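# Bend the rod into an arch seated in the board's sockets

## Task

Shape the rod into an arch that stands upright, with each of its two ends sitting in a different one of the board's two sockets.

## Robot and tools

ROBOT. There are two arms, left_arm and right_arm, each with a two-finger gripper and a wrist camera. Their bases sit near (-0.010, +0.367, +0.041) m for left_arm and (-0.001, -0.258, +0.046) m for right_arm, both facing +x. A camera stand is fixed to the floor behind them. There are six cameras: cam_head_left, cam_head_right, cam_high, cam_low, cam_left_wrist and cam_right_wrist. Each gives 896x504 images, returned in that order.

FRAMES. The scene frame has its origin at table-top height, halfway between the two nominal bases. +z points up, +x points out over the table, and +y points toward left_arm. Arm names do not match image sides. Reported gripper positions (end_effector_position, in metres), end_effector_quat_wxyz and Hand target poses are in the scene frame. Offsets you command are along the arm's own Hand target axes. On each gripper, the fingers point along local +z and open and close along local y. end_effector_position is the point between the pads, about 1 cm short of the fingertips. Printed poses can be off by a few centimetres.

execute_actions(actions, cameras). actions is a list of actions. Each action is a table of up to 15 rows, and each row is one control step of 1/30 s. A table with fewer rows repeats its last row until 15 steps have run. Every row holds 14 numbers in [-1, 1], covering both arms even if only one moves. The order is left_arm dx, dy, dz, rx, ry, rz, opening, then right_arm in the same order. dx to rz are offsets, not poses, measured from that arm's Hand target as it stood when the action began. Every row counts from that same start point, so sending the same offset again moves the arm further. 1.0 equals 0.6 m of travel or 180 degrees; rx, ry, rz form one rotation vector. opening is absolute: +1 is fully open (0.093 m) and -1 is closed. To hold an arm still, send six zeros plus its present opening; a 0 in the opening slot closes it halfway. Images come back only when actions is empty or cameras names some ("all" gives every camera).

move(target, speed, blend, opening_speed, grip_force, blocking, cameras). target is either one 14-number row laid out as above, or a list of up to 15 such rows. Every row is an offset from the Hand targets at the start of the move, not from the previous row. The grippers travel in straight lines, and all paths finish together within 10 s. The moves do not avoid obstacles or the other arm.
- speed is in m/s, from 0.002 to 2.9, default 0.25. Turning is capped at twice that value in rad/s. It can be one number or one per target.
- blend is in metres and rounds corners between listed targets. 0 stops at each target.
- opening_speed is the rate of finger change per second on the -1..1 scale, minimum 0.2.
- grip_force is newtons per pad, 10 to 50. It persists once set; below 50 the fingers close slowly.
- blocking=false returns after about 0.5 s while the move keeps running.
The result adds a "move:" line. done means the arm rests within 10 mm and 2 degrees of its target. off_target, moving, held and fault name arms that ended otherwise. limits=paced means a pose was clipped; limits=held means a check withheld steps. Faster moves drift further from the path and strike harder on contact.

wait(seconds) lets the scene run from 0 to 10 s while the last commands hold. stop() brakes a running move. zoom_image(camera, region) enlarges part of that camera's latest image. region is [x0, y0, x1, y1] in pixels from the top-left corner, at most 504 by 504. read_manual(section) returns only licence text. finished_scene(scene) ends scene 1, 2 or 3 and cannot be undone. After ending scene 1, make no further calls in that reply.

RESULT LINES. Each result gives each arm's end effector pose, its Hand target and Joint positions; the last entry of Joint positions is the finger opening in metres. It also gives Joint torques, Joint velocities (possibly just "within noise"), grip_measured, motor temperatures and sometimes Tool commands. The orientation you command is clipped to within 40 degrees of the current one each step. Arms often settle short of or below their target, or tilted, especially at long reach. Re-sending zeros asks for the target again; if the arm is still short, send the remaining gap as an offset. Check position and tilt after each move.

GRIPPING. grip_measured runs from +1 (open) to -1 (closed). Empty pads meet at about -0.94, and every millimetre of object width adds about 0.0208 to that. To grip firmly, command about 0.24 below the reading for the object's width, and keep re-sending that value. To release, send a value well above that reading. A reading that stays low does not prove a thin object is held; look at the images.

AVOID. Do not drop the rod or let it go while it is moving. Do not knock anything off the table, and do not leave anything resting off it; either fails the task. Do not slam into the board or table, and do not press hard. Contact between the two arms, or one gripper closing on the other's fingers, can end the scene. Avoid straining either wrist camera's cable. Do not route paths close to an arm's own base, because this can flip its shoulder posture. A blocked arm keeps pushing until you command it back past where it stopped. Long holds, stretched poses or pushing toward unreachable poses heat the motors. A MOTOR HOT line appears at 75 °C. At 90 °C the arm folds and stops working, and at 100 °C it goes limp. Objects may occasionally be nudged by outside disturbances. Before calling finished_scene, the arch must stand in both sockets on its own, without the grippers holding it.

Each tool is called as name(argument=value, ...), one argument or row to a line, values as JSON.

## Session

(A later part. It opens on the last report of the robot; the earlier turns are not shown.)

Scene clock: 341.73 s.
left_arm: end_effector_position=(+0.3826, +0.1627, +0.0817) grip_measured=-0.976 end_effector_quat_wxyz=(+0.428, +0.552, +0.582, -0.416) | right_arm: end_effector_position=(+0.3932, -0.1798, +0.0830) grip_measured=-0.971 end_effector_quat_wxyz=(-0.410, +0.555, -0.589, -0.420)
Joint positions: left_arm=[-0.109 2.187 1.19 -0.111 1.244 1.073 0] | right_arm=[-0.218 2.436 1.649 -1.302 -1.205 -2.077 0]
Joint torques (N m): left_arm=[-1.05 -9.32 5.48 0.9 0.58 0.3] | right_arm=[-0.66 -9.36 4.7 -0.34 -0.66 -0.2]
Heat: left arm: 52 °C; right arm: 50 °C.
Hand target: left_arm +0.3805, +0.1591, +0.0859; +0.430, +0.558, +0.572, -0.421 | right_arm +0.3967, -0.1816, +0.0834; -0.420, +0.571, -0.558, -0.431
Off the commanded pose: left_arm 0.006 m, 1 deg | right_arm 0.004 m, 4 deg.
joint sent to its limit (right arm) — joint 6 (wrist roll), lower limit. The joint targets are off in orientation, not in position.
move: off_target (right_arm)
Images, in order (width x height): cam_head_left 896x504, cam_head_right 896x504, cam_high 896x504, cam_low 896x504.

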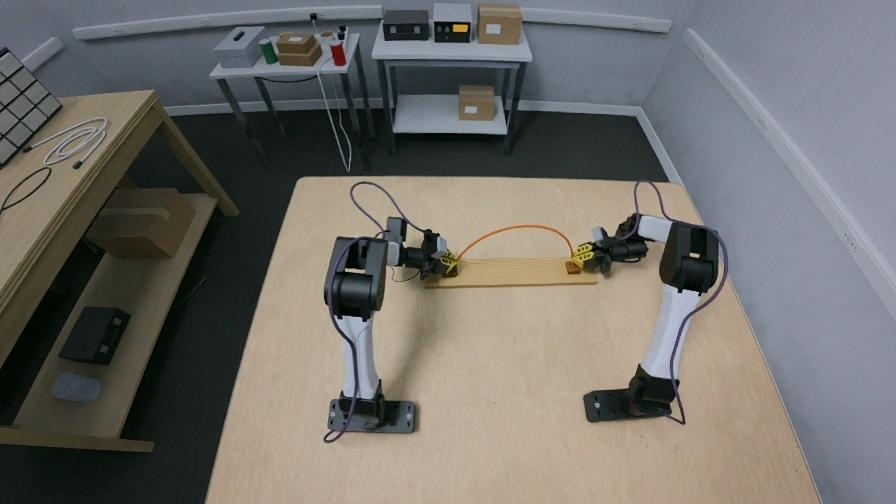

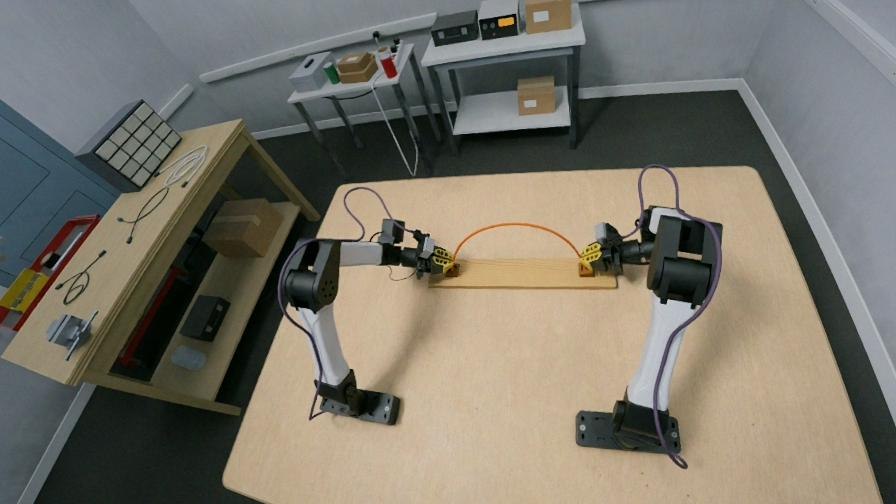

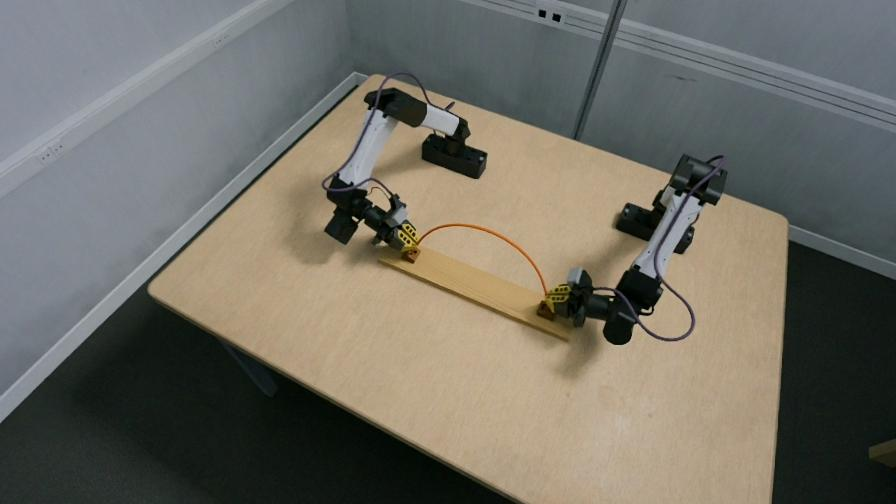

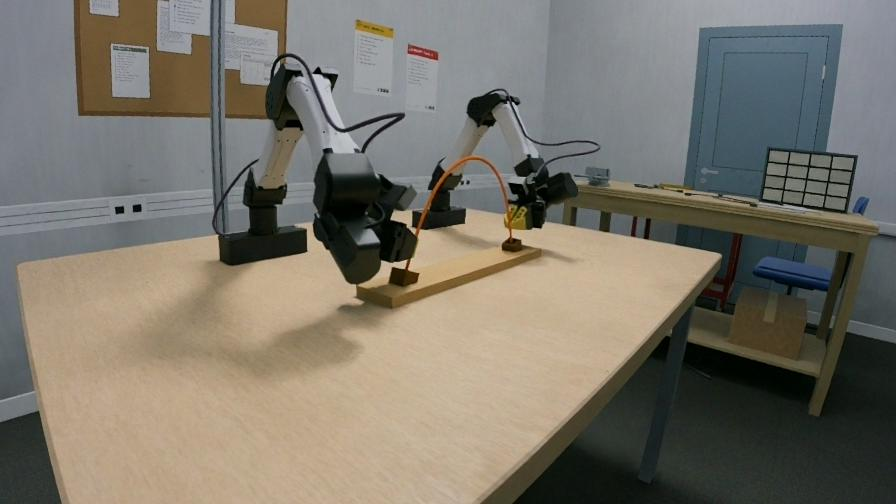

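move(
  target=[0.0014,0.0001,-0.0048,0,0,0,-1,0.0032,0.0003,-0.0112,0,0,0,-1],
  speed=0.03,
  cameras=["cam_head_left","cam_head_right","cam_high","cam_low"],
)

zoom_image(
  camera="cam_head_left",
  region=[550, 230, 600, 280],
)

zoom_image(
  camera="cam_high",
  region=[390, 220, 440, 270],
)

zoom_image(
  camera="cam_high",
  region=[525, 275, 575, 325],
)

zoom_image(
  camera="cam_low",
  region=[480, 210, 550, 280],
)

Scene clock: 351.40 s.
left_arm: end_effector_position=(+0.3804, +0.1646, +0.0820) grip_measured=-0.976 end_effector_quat_wxyz=(+0.428, +0.553, +0.579, -0.419) | right_arm: end_effector_position=(+0.3947, -0.1843, +0.0841) grip_measured=-0.971 end_effector_quat_wxyz=(-0.416, +0.549, -0.592, -0.418)
Joint positions: left_arm=[-0.104 2.187 1.19 -0.133 1.254 1.096 0] | right_arm=[-0.23 2.436 1.649 -1.303 -1.213 -2.078 0]
Joint torques (N m): left_arm=[-0.81 -9.18 5.97 0.8 0.53 0.27] | right_arm=[-1.06 -9.65 4.56 -0.34 -0.49 -0.18]
Heat: left arm: 53 °C; right arm: 51 °C.
Hand target: left_arm +0.3805, +0.1621, +0.0858; +0.430, +0.558, +0.572, -0.421 | right_arm +0.3967, -0.1887, +0.0834; -0.420, +0.571, -0.558, -0.431
Off the commanded pose: left_arm 0.005 m, 1 deg | right_arm 0.005 m, 5 deg.
joint sent to its limit (right arm) — joint 6 (wrist roll), lower limit. The joint targets are off in orientation, not in position.
move: off_target (right_arm)
Images, in order (width x height): cam_head_left 896x504, cam_head_right 896x504, cam_high 896x504, cam_low 896x504.

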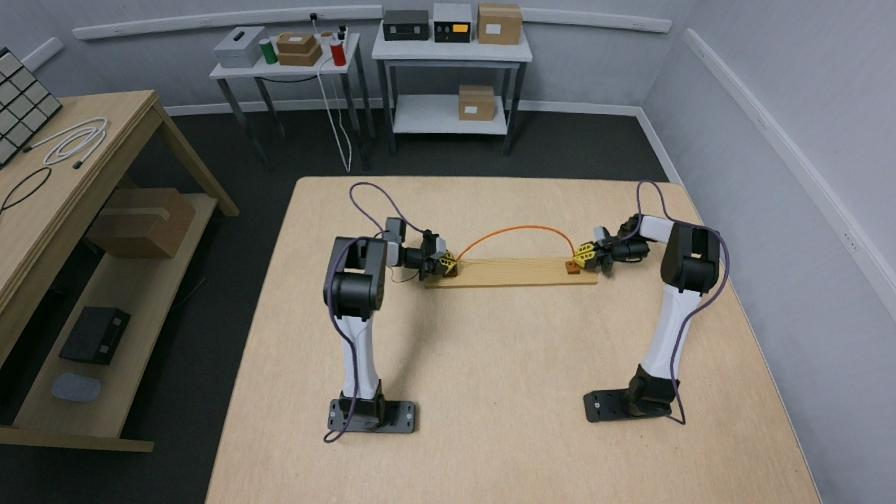

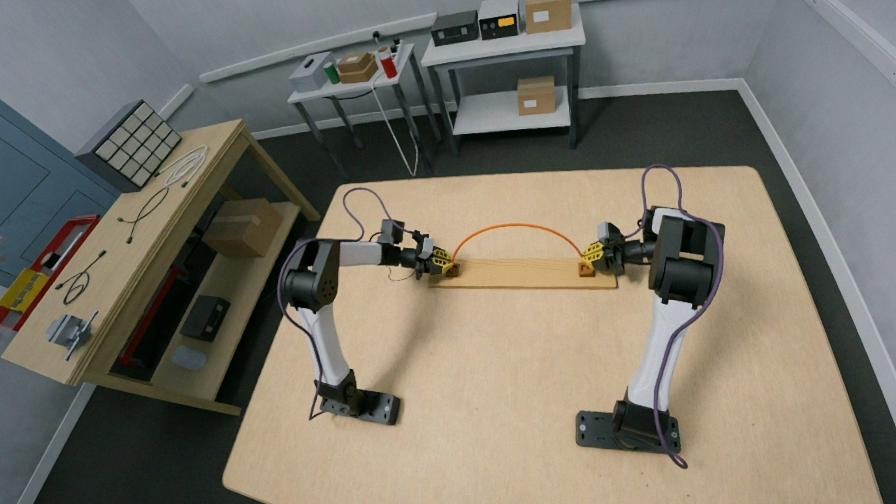

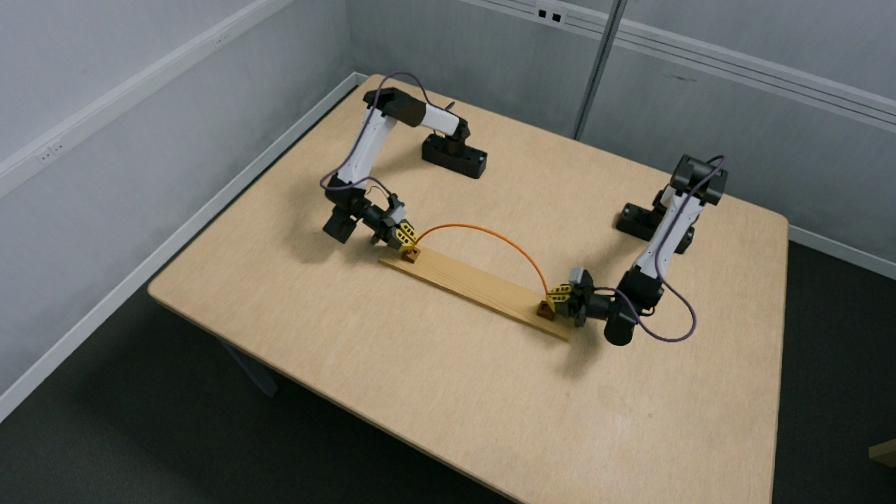

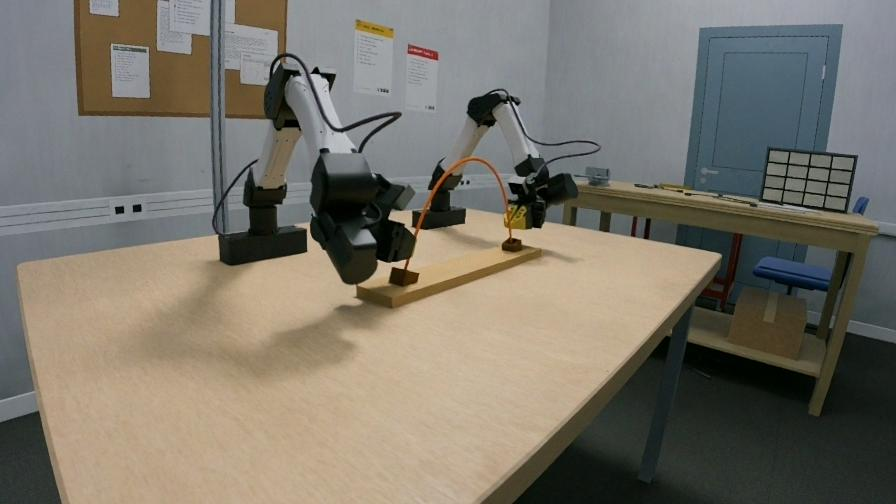

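Scaled by 10.080 from the camera's 896x504 image, which has a finer 1280x720 frame.

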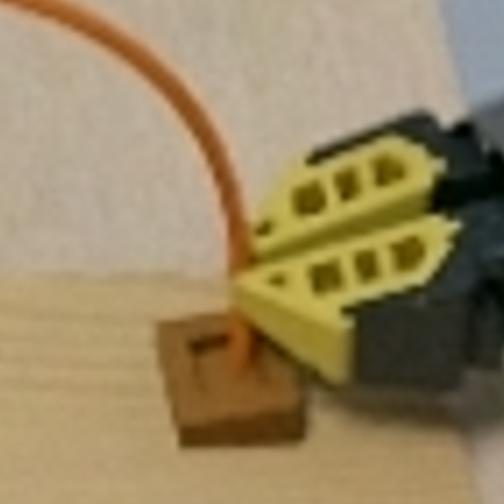

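Scaled by 10.080 from the camera's 896x504 image, which has a finer 1280x720 frame.

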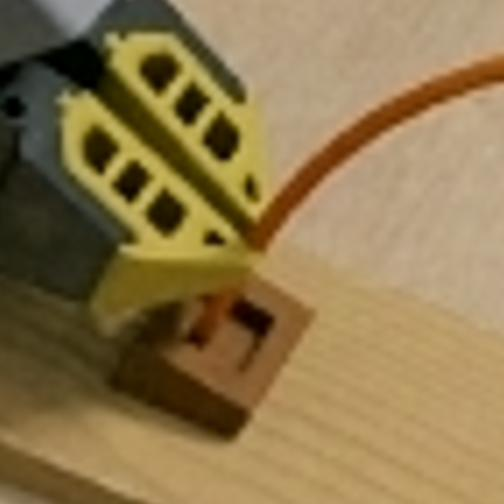

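Scaled by 10.080 from the camera's 896x504 image, which has a finer 1280x720 frame.

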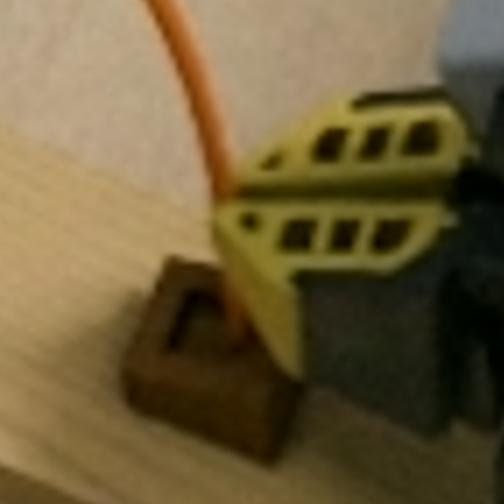

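Scaled by 7.200 from the camera's 896x504 image, which has a finer 1280x720 frame.

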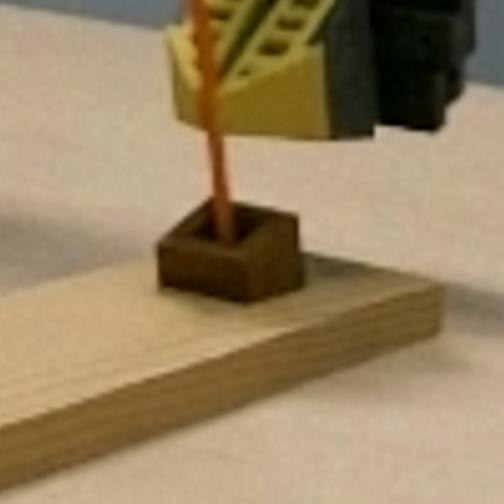

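move(
  target=[0,0,0,0,0,0,-0.75,0,0,0,0,0,0,-0.75],
  speed=0.03,
  opening_speed=0.2,
  cameras=["cam_head_left","cam_head_right","cam_high","cam_low","cam_left_wrist","cam_right_wrist"],
)

zoom_image(
  camera="cam_high",
  region=[390, 220, 440, 270],
)

zoom_image(
  camera="cam_high",
  region=[525, 275, 575, 325],
)

Scene clock: 358.23 s.
left_arm: end_effector_position=(+0.3779, +0.1647, +0.0812) grip_measured=-0.752 end_effector_quat_wxyz=(+0.422, +0.549, +0.583, -0.425) | right_arm: end_effector_position=(+0.3931, -0.1860, +0.0815) grip_measured=-0.752 end_effector_quat_wxyz=(-0.409, +0.554, -0.594, -0.416)
Joint positions: left_arm=[-0.104 2.187 1.19 -0.153 1.257 1.098 0.009] | right_arm=[-0.232 2.436 1.649 -1.303 -1.193 -2.079 0.009]
Joint torques (N m): left_arm=[-0.81 -9.18 5.96 0.95 0.52 0.29] | right_arm=[-0.84 -9.62 4.6 -0.37 -0.69 -0.17]
Heat: left arm: 54 °C; right arm: 52 °C.
Hand target: left_arm +0.3805, +0.1621, +0.0858; +0.430, +0.558, +0.572, -0.421 | right_arm +0.3967, -0.1887, +0.0834; -0.420, +0.571, -0.558, -0.431
Off the commanded pose: left_arm 0.006 m, 2 deg | right_arm 0.005 m, 5 deg.
joint sent to its limit (right arm) — joint 6 (wrist roll), lower limit. The joint targets are off in orientation, not in position.
move: off_target (right_arm)

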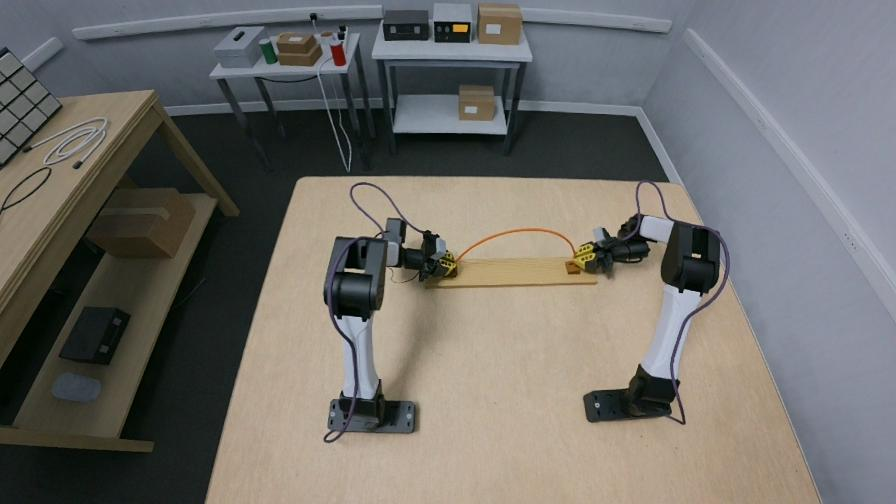

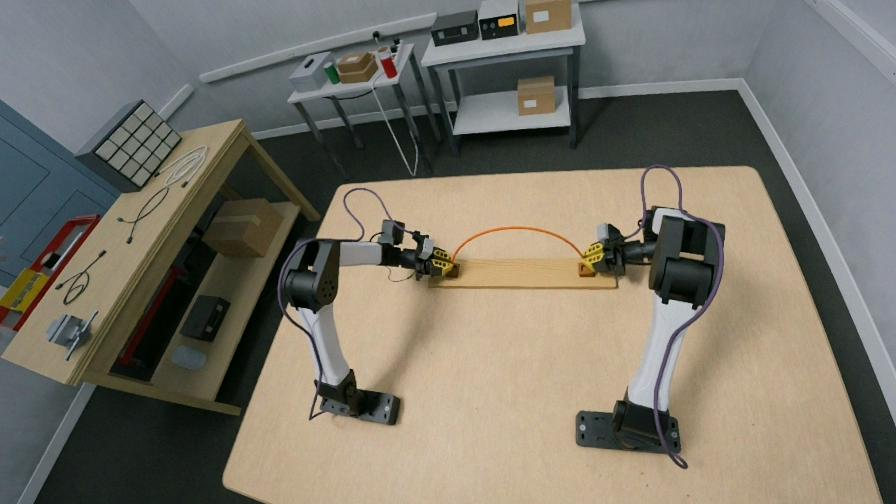

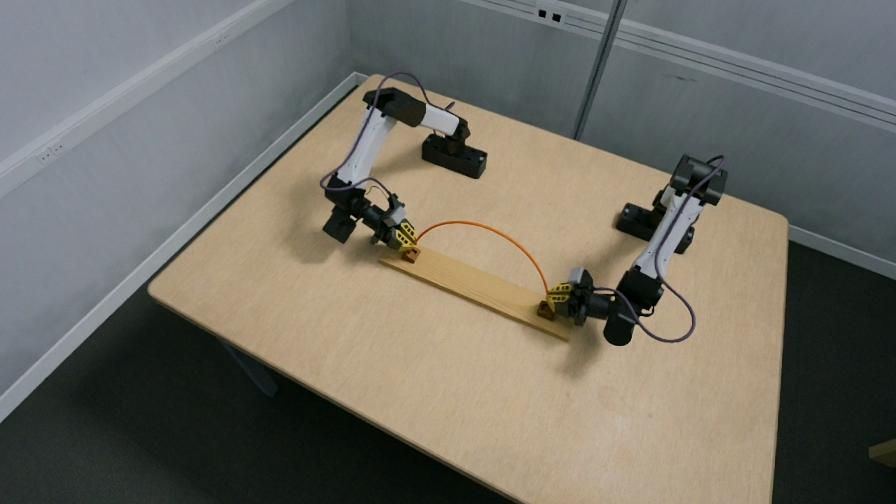

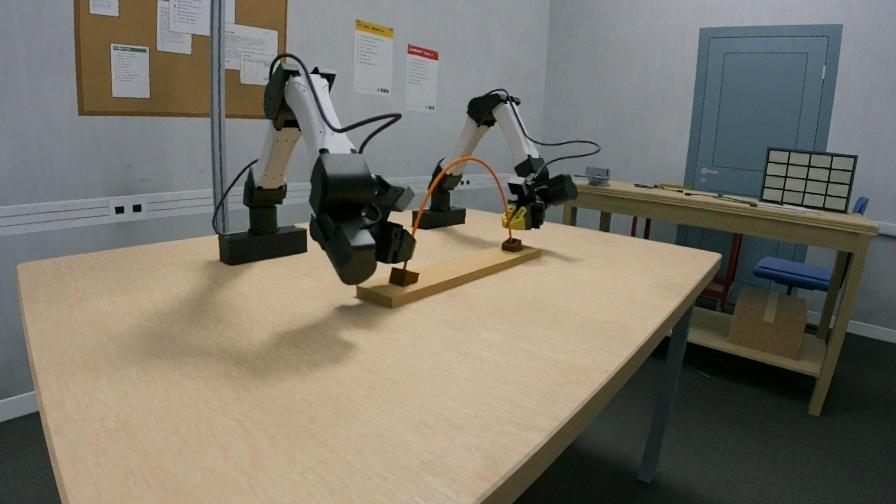

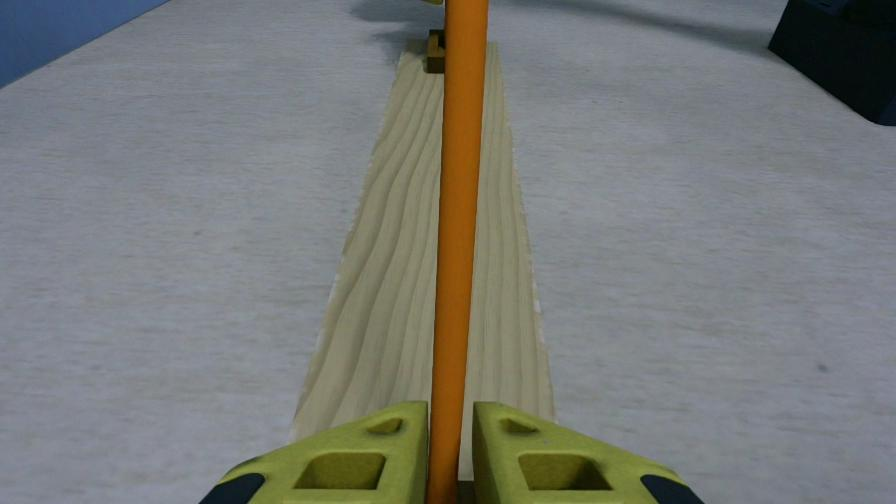

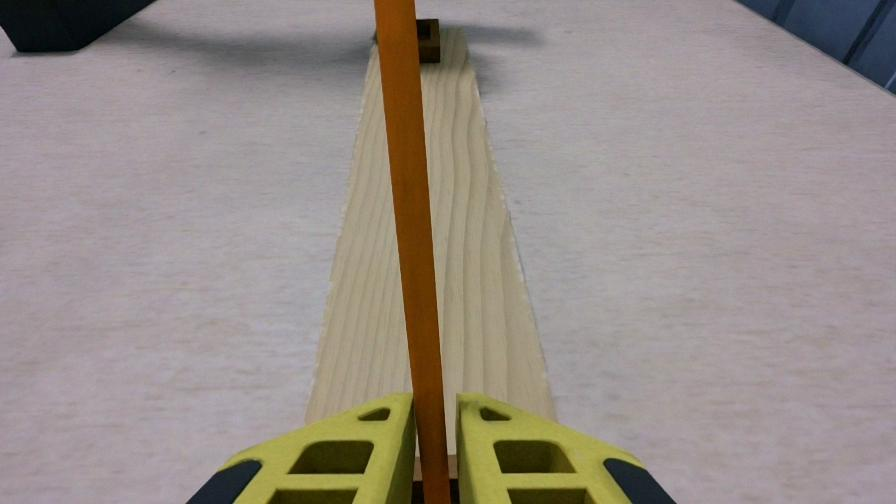

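Scaled by 10.080 from the camera's 896x504 image, which has a finer 1280x720 frame.

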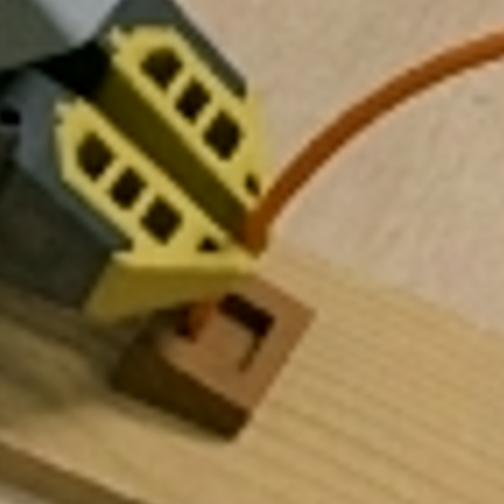

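Scaled by 10.080 from the camera's 896x504 image, which has a finer 1280x720 frame.

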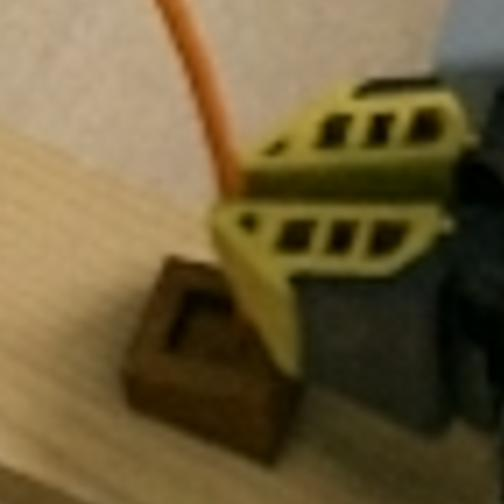

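move(
  target=[
    [0,0,-0.0333,0,0,0,-0.5,0,0,-0.0333,0,0,0,-0.5],
    [0,0,-0.18,0,0,0,-0.5,0,0,-0.18,0,0,0,-0.5],
  ],
  speed=[0.05,0.15],
  blend=[0.01,0],
  cameras=["cam_head_left","cam_head_right","cam_high","cam_low","cam_left_wrist","cam_right_wrist"],
)

zoom_image(
  camera="cam_high",
  region=[370, 200, 590, 350],
)

zoom_image(
  camera="cam_low",
  region=[350, 130, 570, 310],
)

Scene clock: 371.30 s.
left_arm: end_effector_position=(+0.3732, +0.2665, +0.1119) grip_measured=-0.502 end_effector_quat_wxyz=(+0.423, +0.549, +0.581, -0.427) | right_arm: end_effector_position=(+0.3954, -0.2911, +0.0976) grip_measured=-0.502 end_effector_quat_wxyz=(+0.388, -0.511, +0.673, +0.368)
Joint positions: left_arm=[0.162 2.305 1.549 -1.255 1.259 1.998 0.021] | right_arm=[-0.469 2.436 1.797 -1.482 -1.044 -2.079 0.021]
Joint torques (N m): left_arm=[-0.68 -8.99 6.83 -0.5 0.49 0.27] | right_arm=[-0.27 -11.67 6.26 -0.81 -0.62 -0.17]
Heat: left arm: 54 °C; right arm: 53 °C.
Hand target: left_arm +0.3782, +0.2658, +0.1158; +0.430, +0.558, +0.571, -0.421 | right_arm +0.3992, -0.2925, +0.1132; +0.420, -0.571, +0.558, +0.431
Off the commanded pose: left_arm 0.006 m, 2 deg | right_arm 0.016 m, 17 deg.
joint sent to its limit (right arm) — joint 6 (wrist roll), lower limit. The joint targets are off in orientation, not in position.
move: off_target (right_arm)

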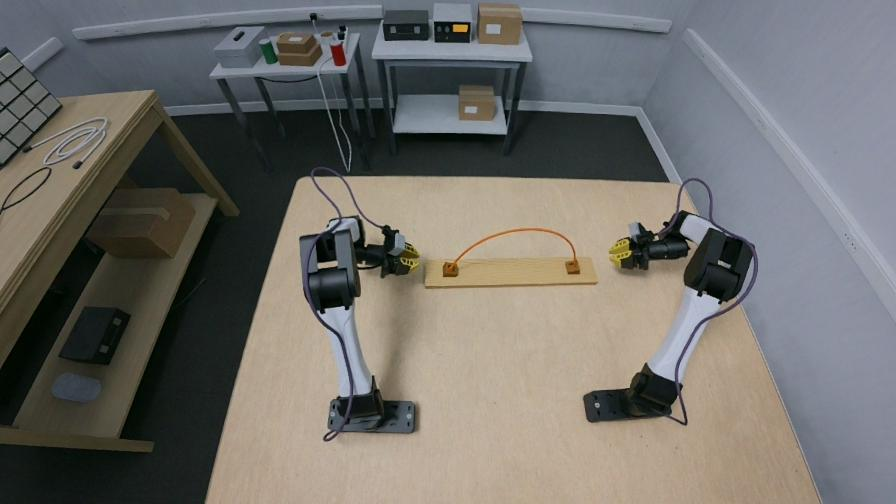

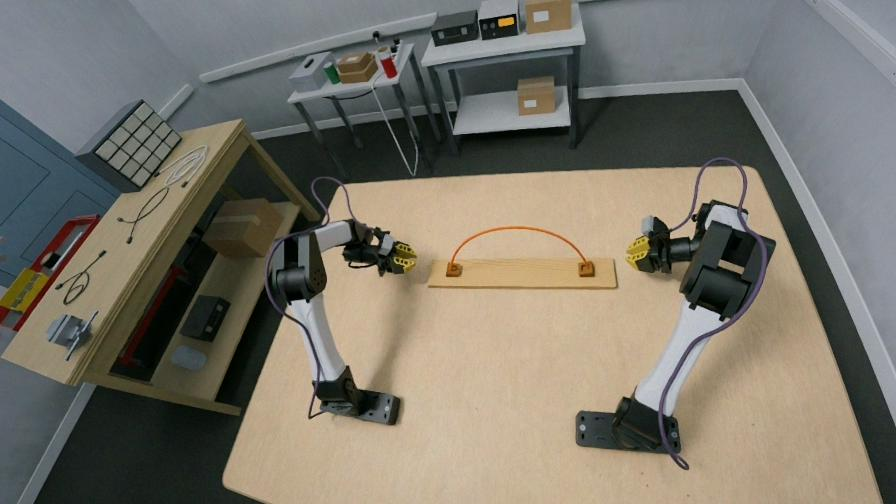

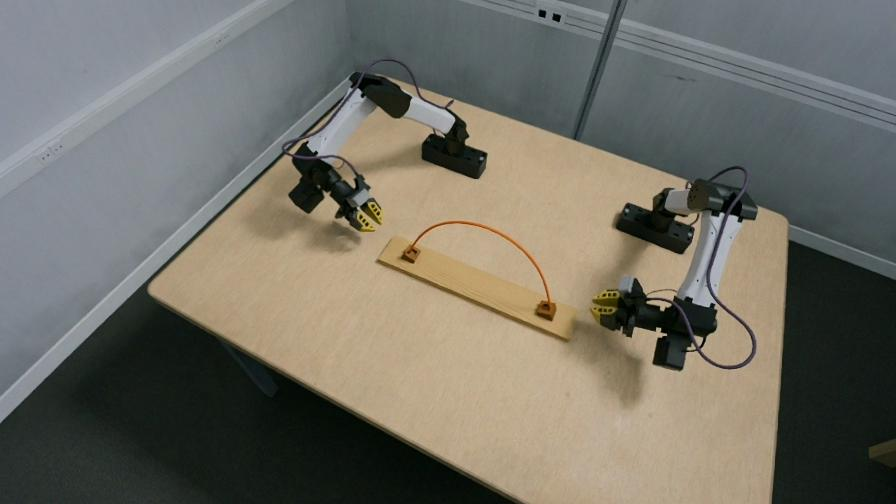

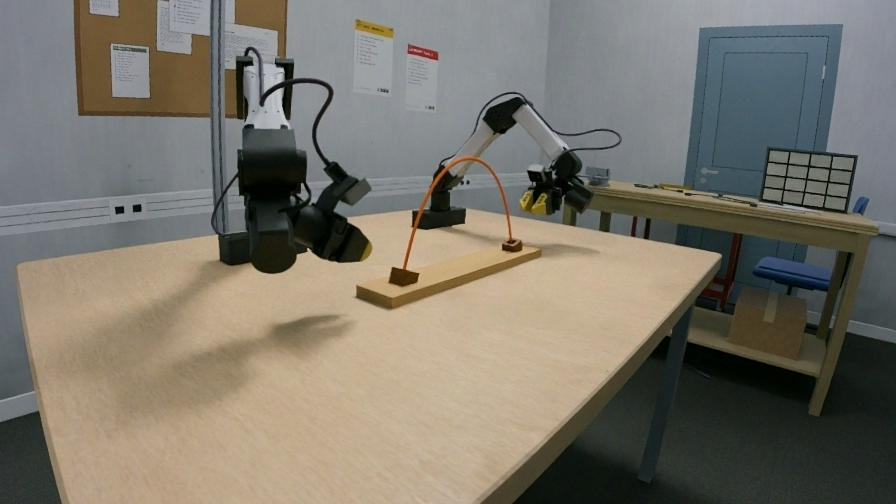

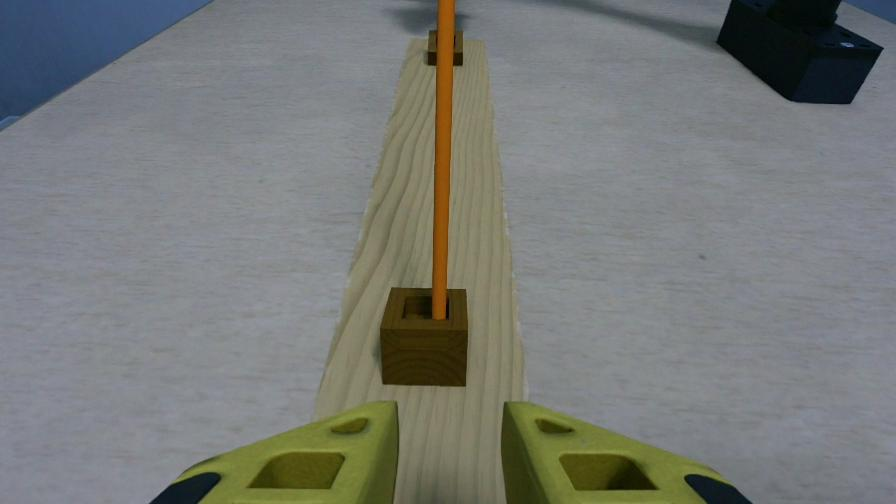

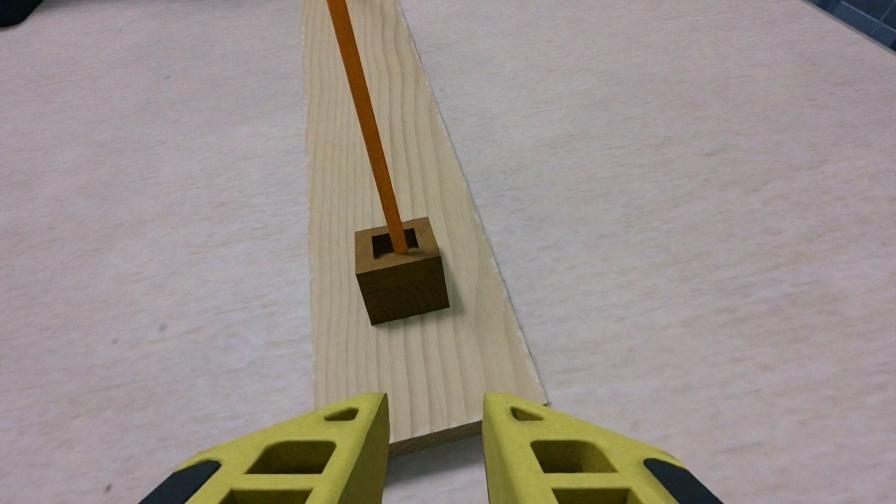

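Scaled by 2.291 from the camera's 896x504 image, which has a finer 1280x720 frame.

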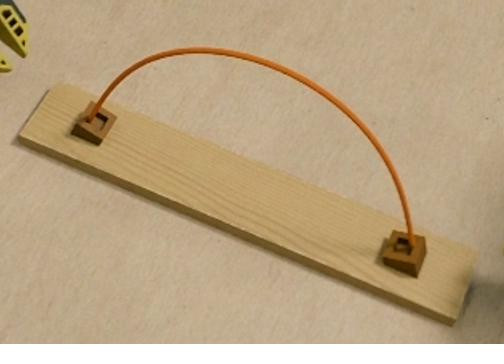

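Scaled by 2.291 from the camera's 896x504 image, which has a finer 1280x720 frame.

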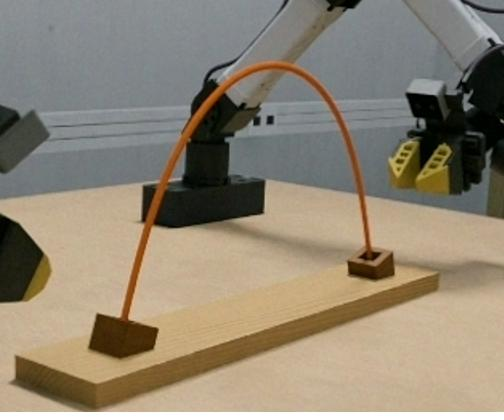

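finished_scene(
  scene=3,
)

The scene is finished: the task was done.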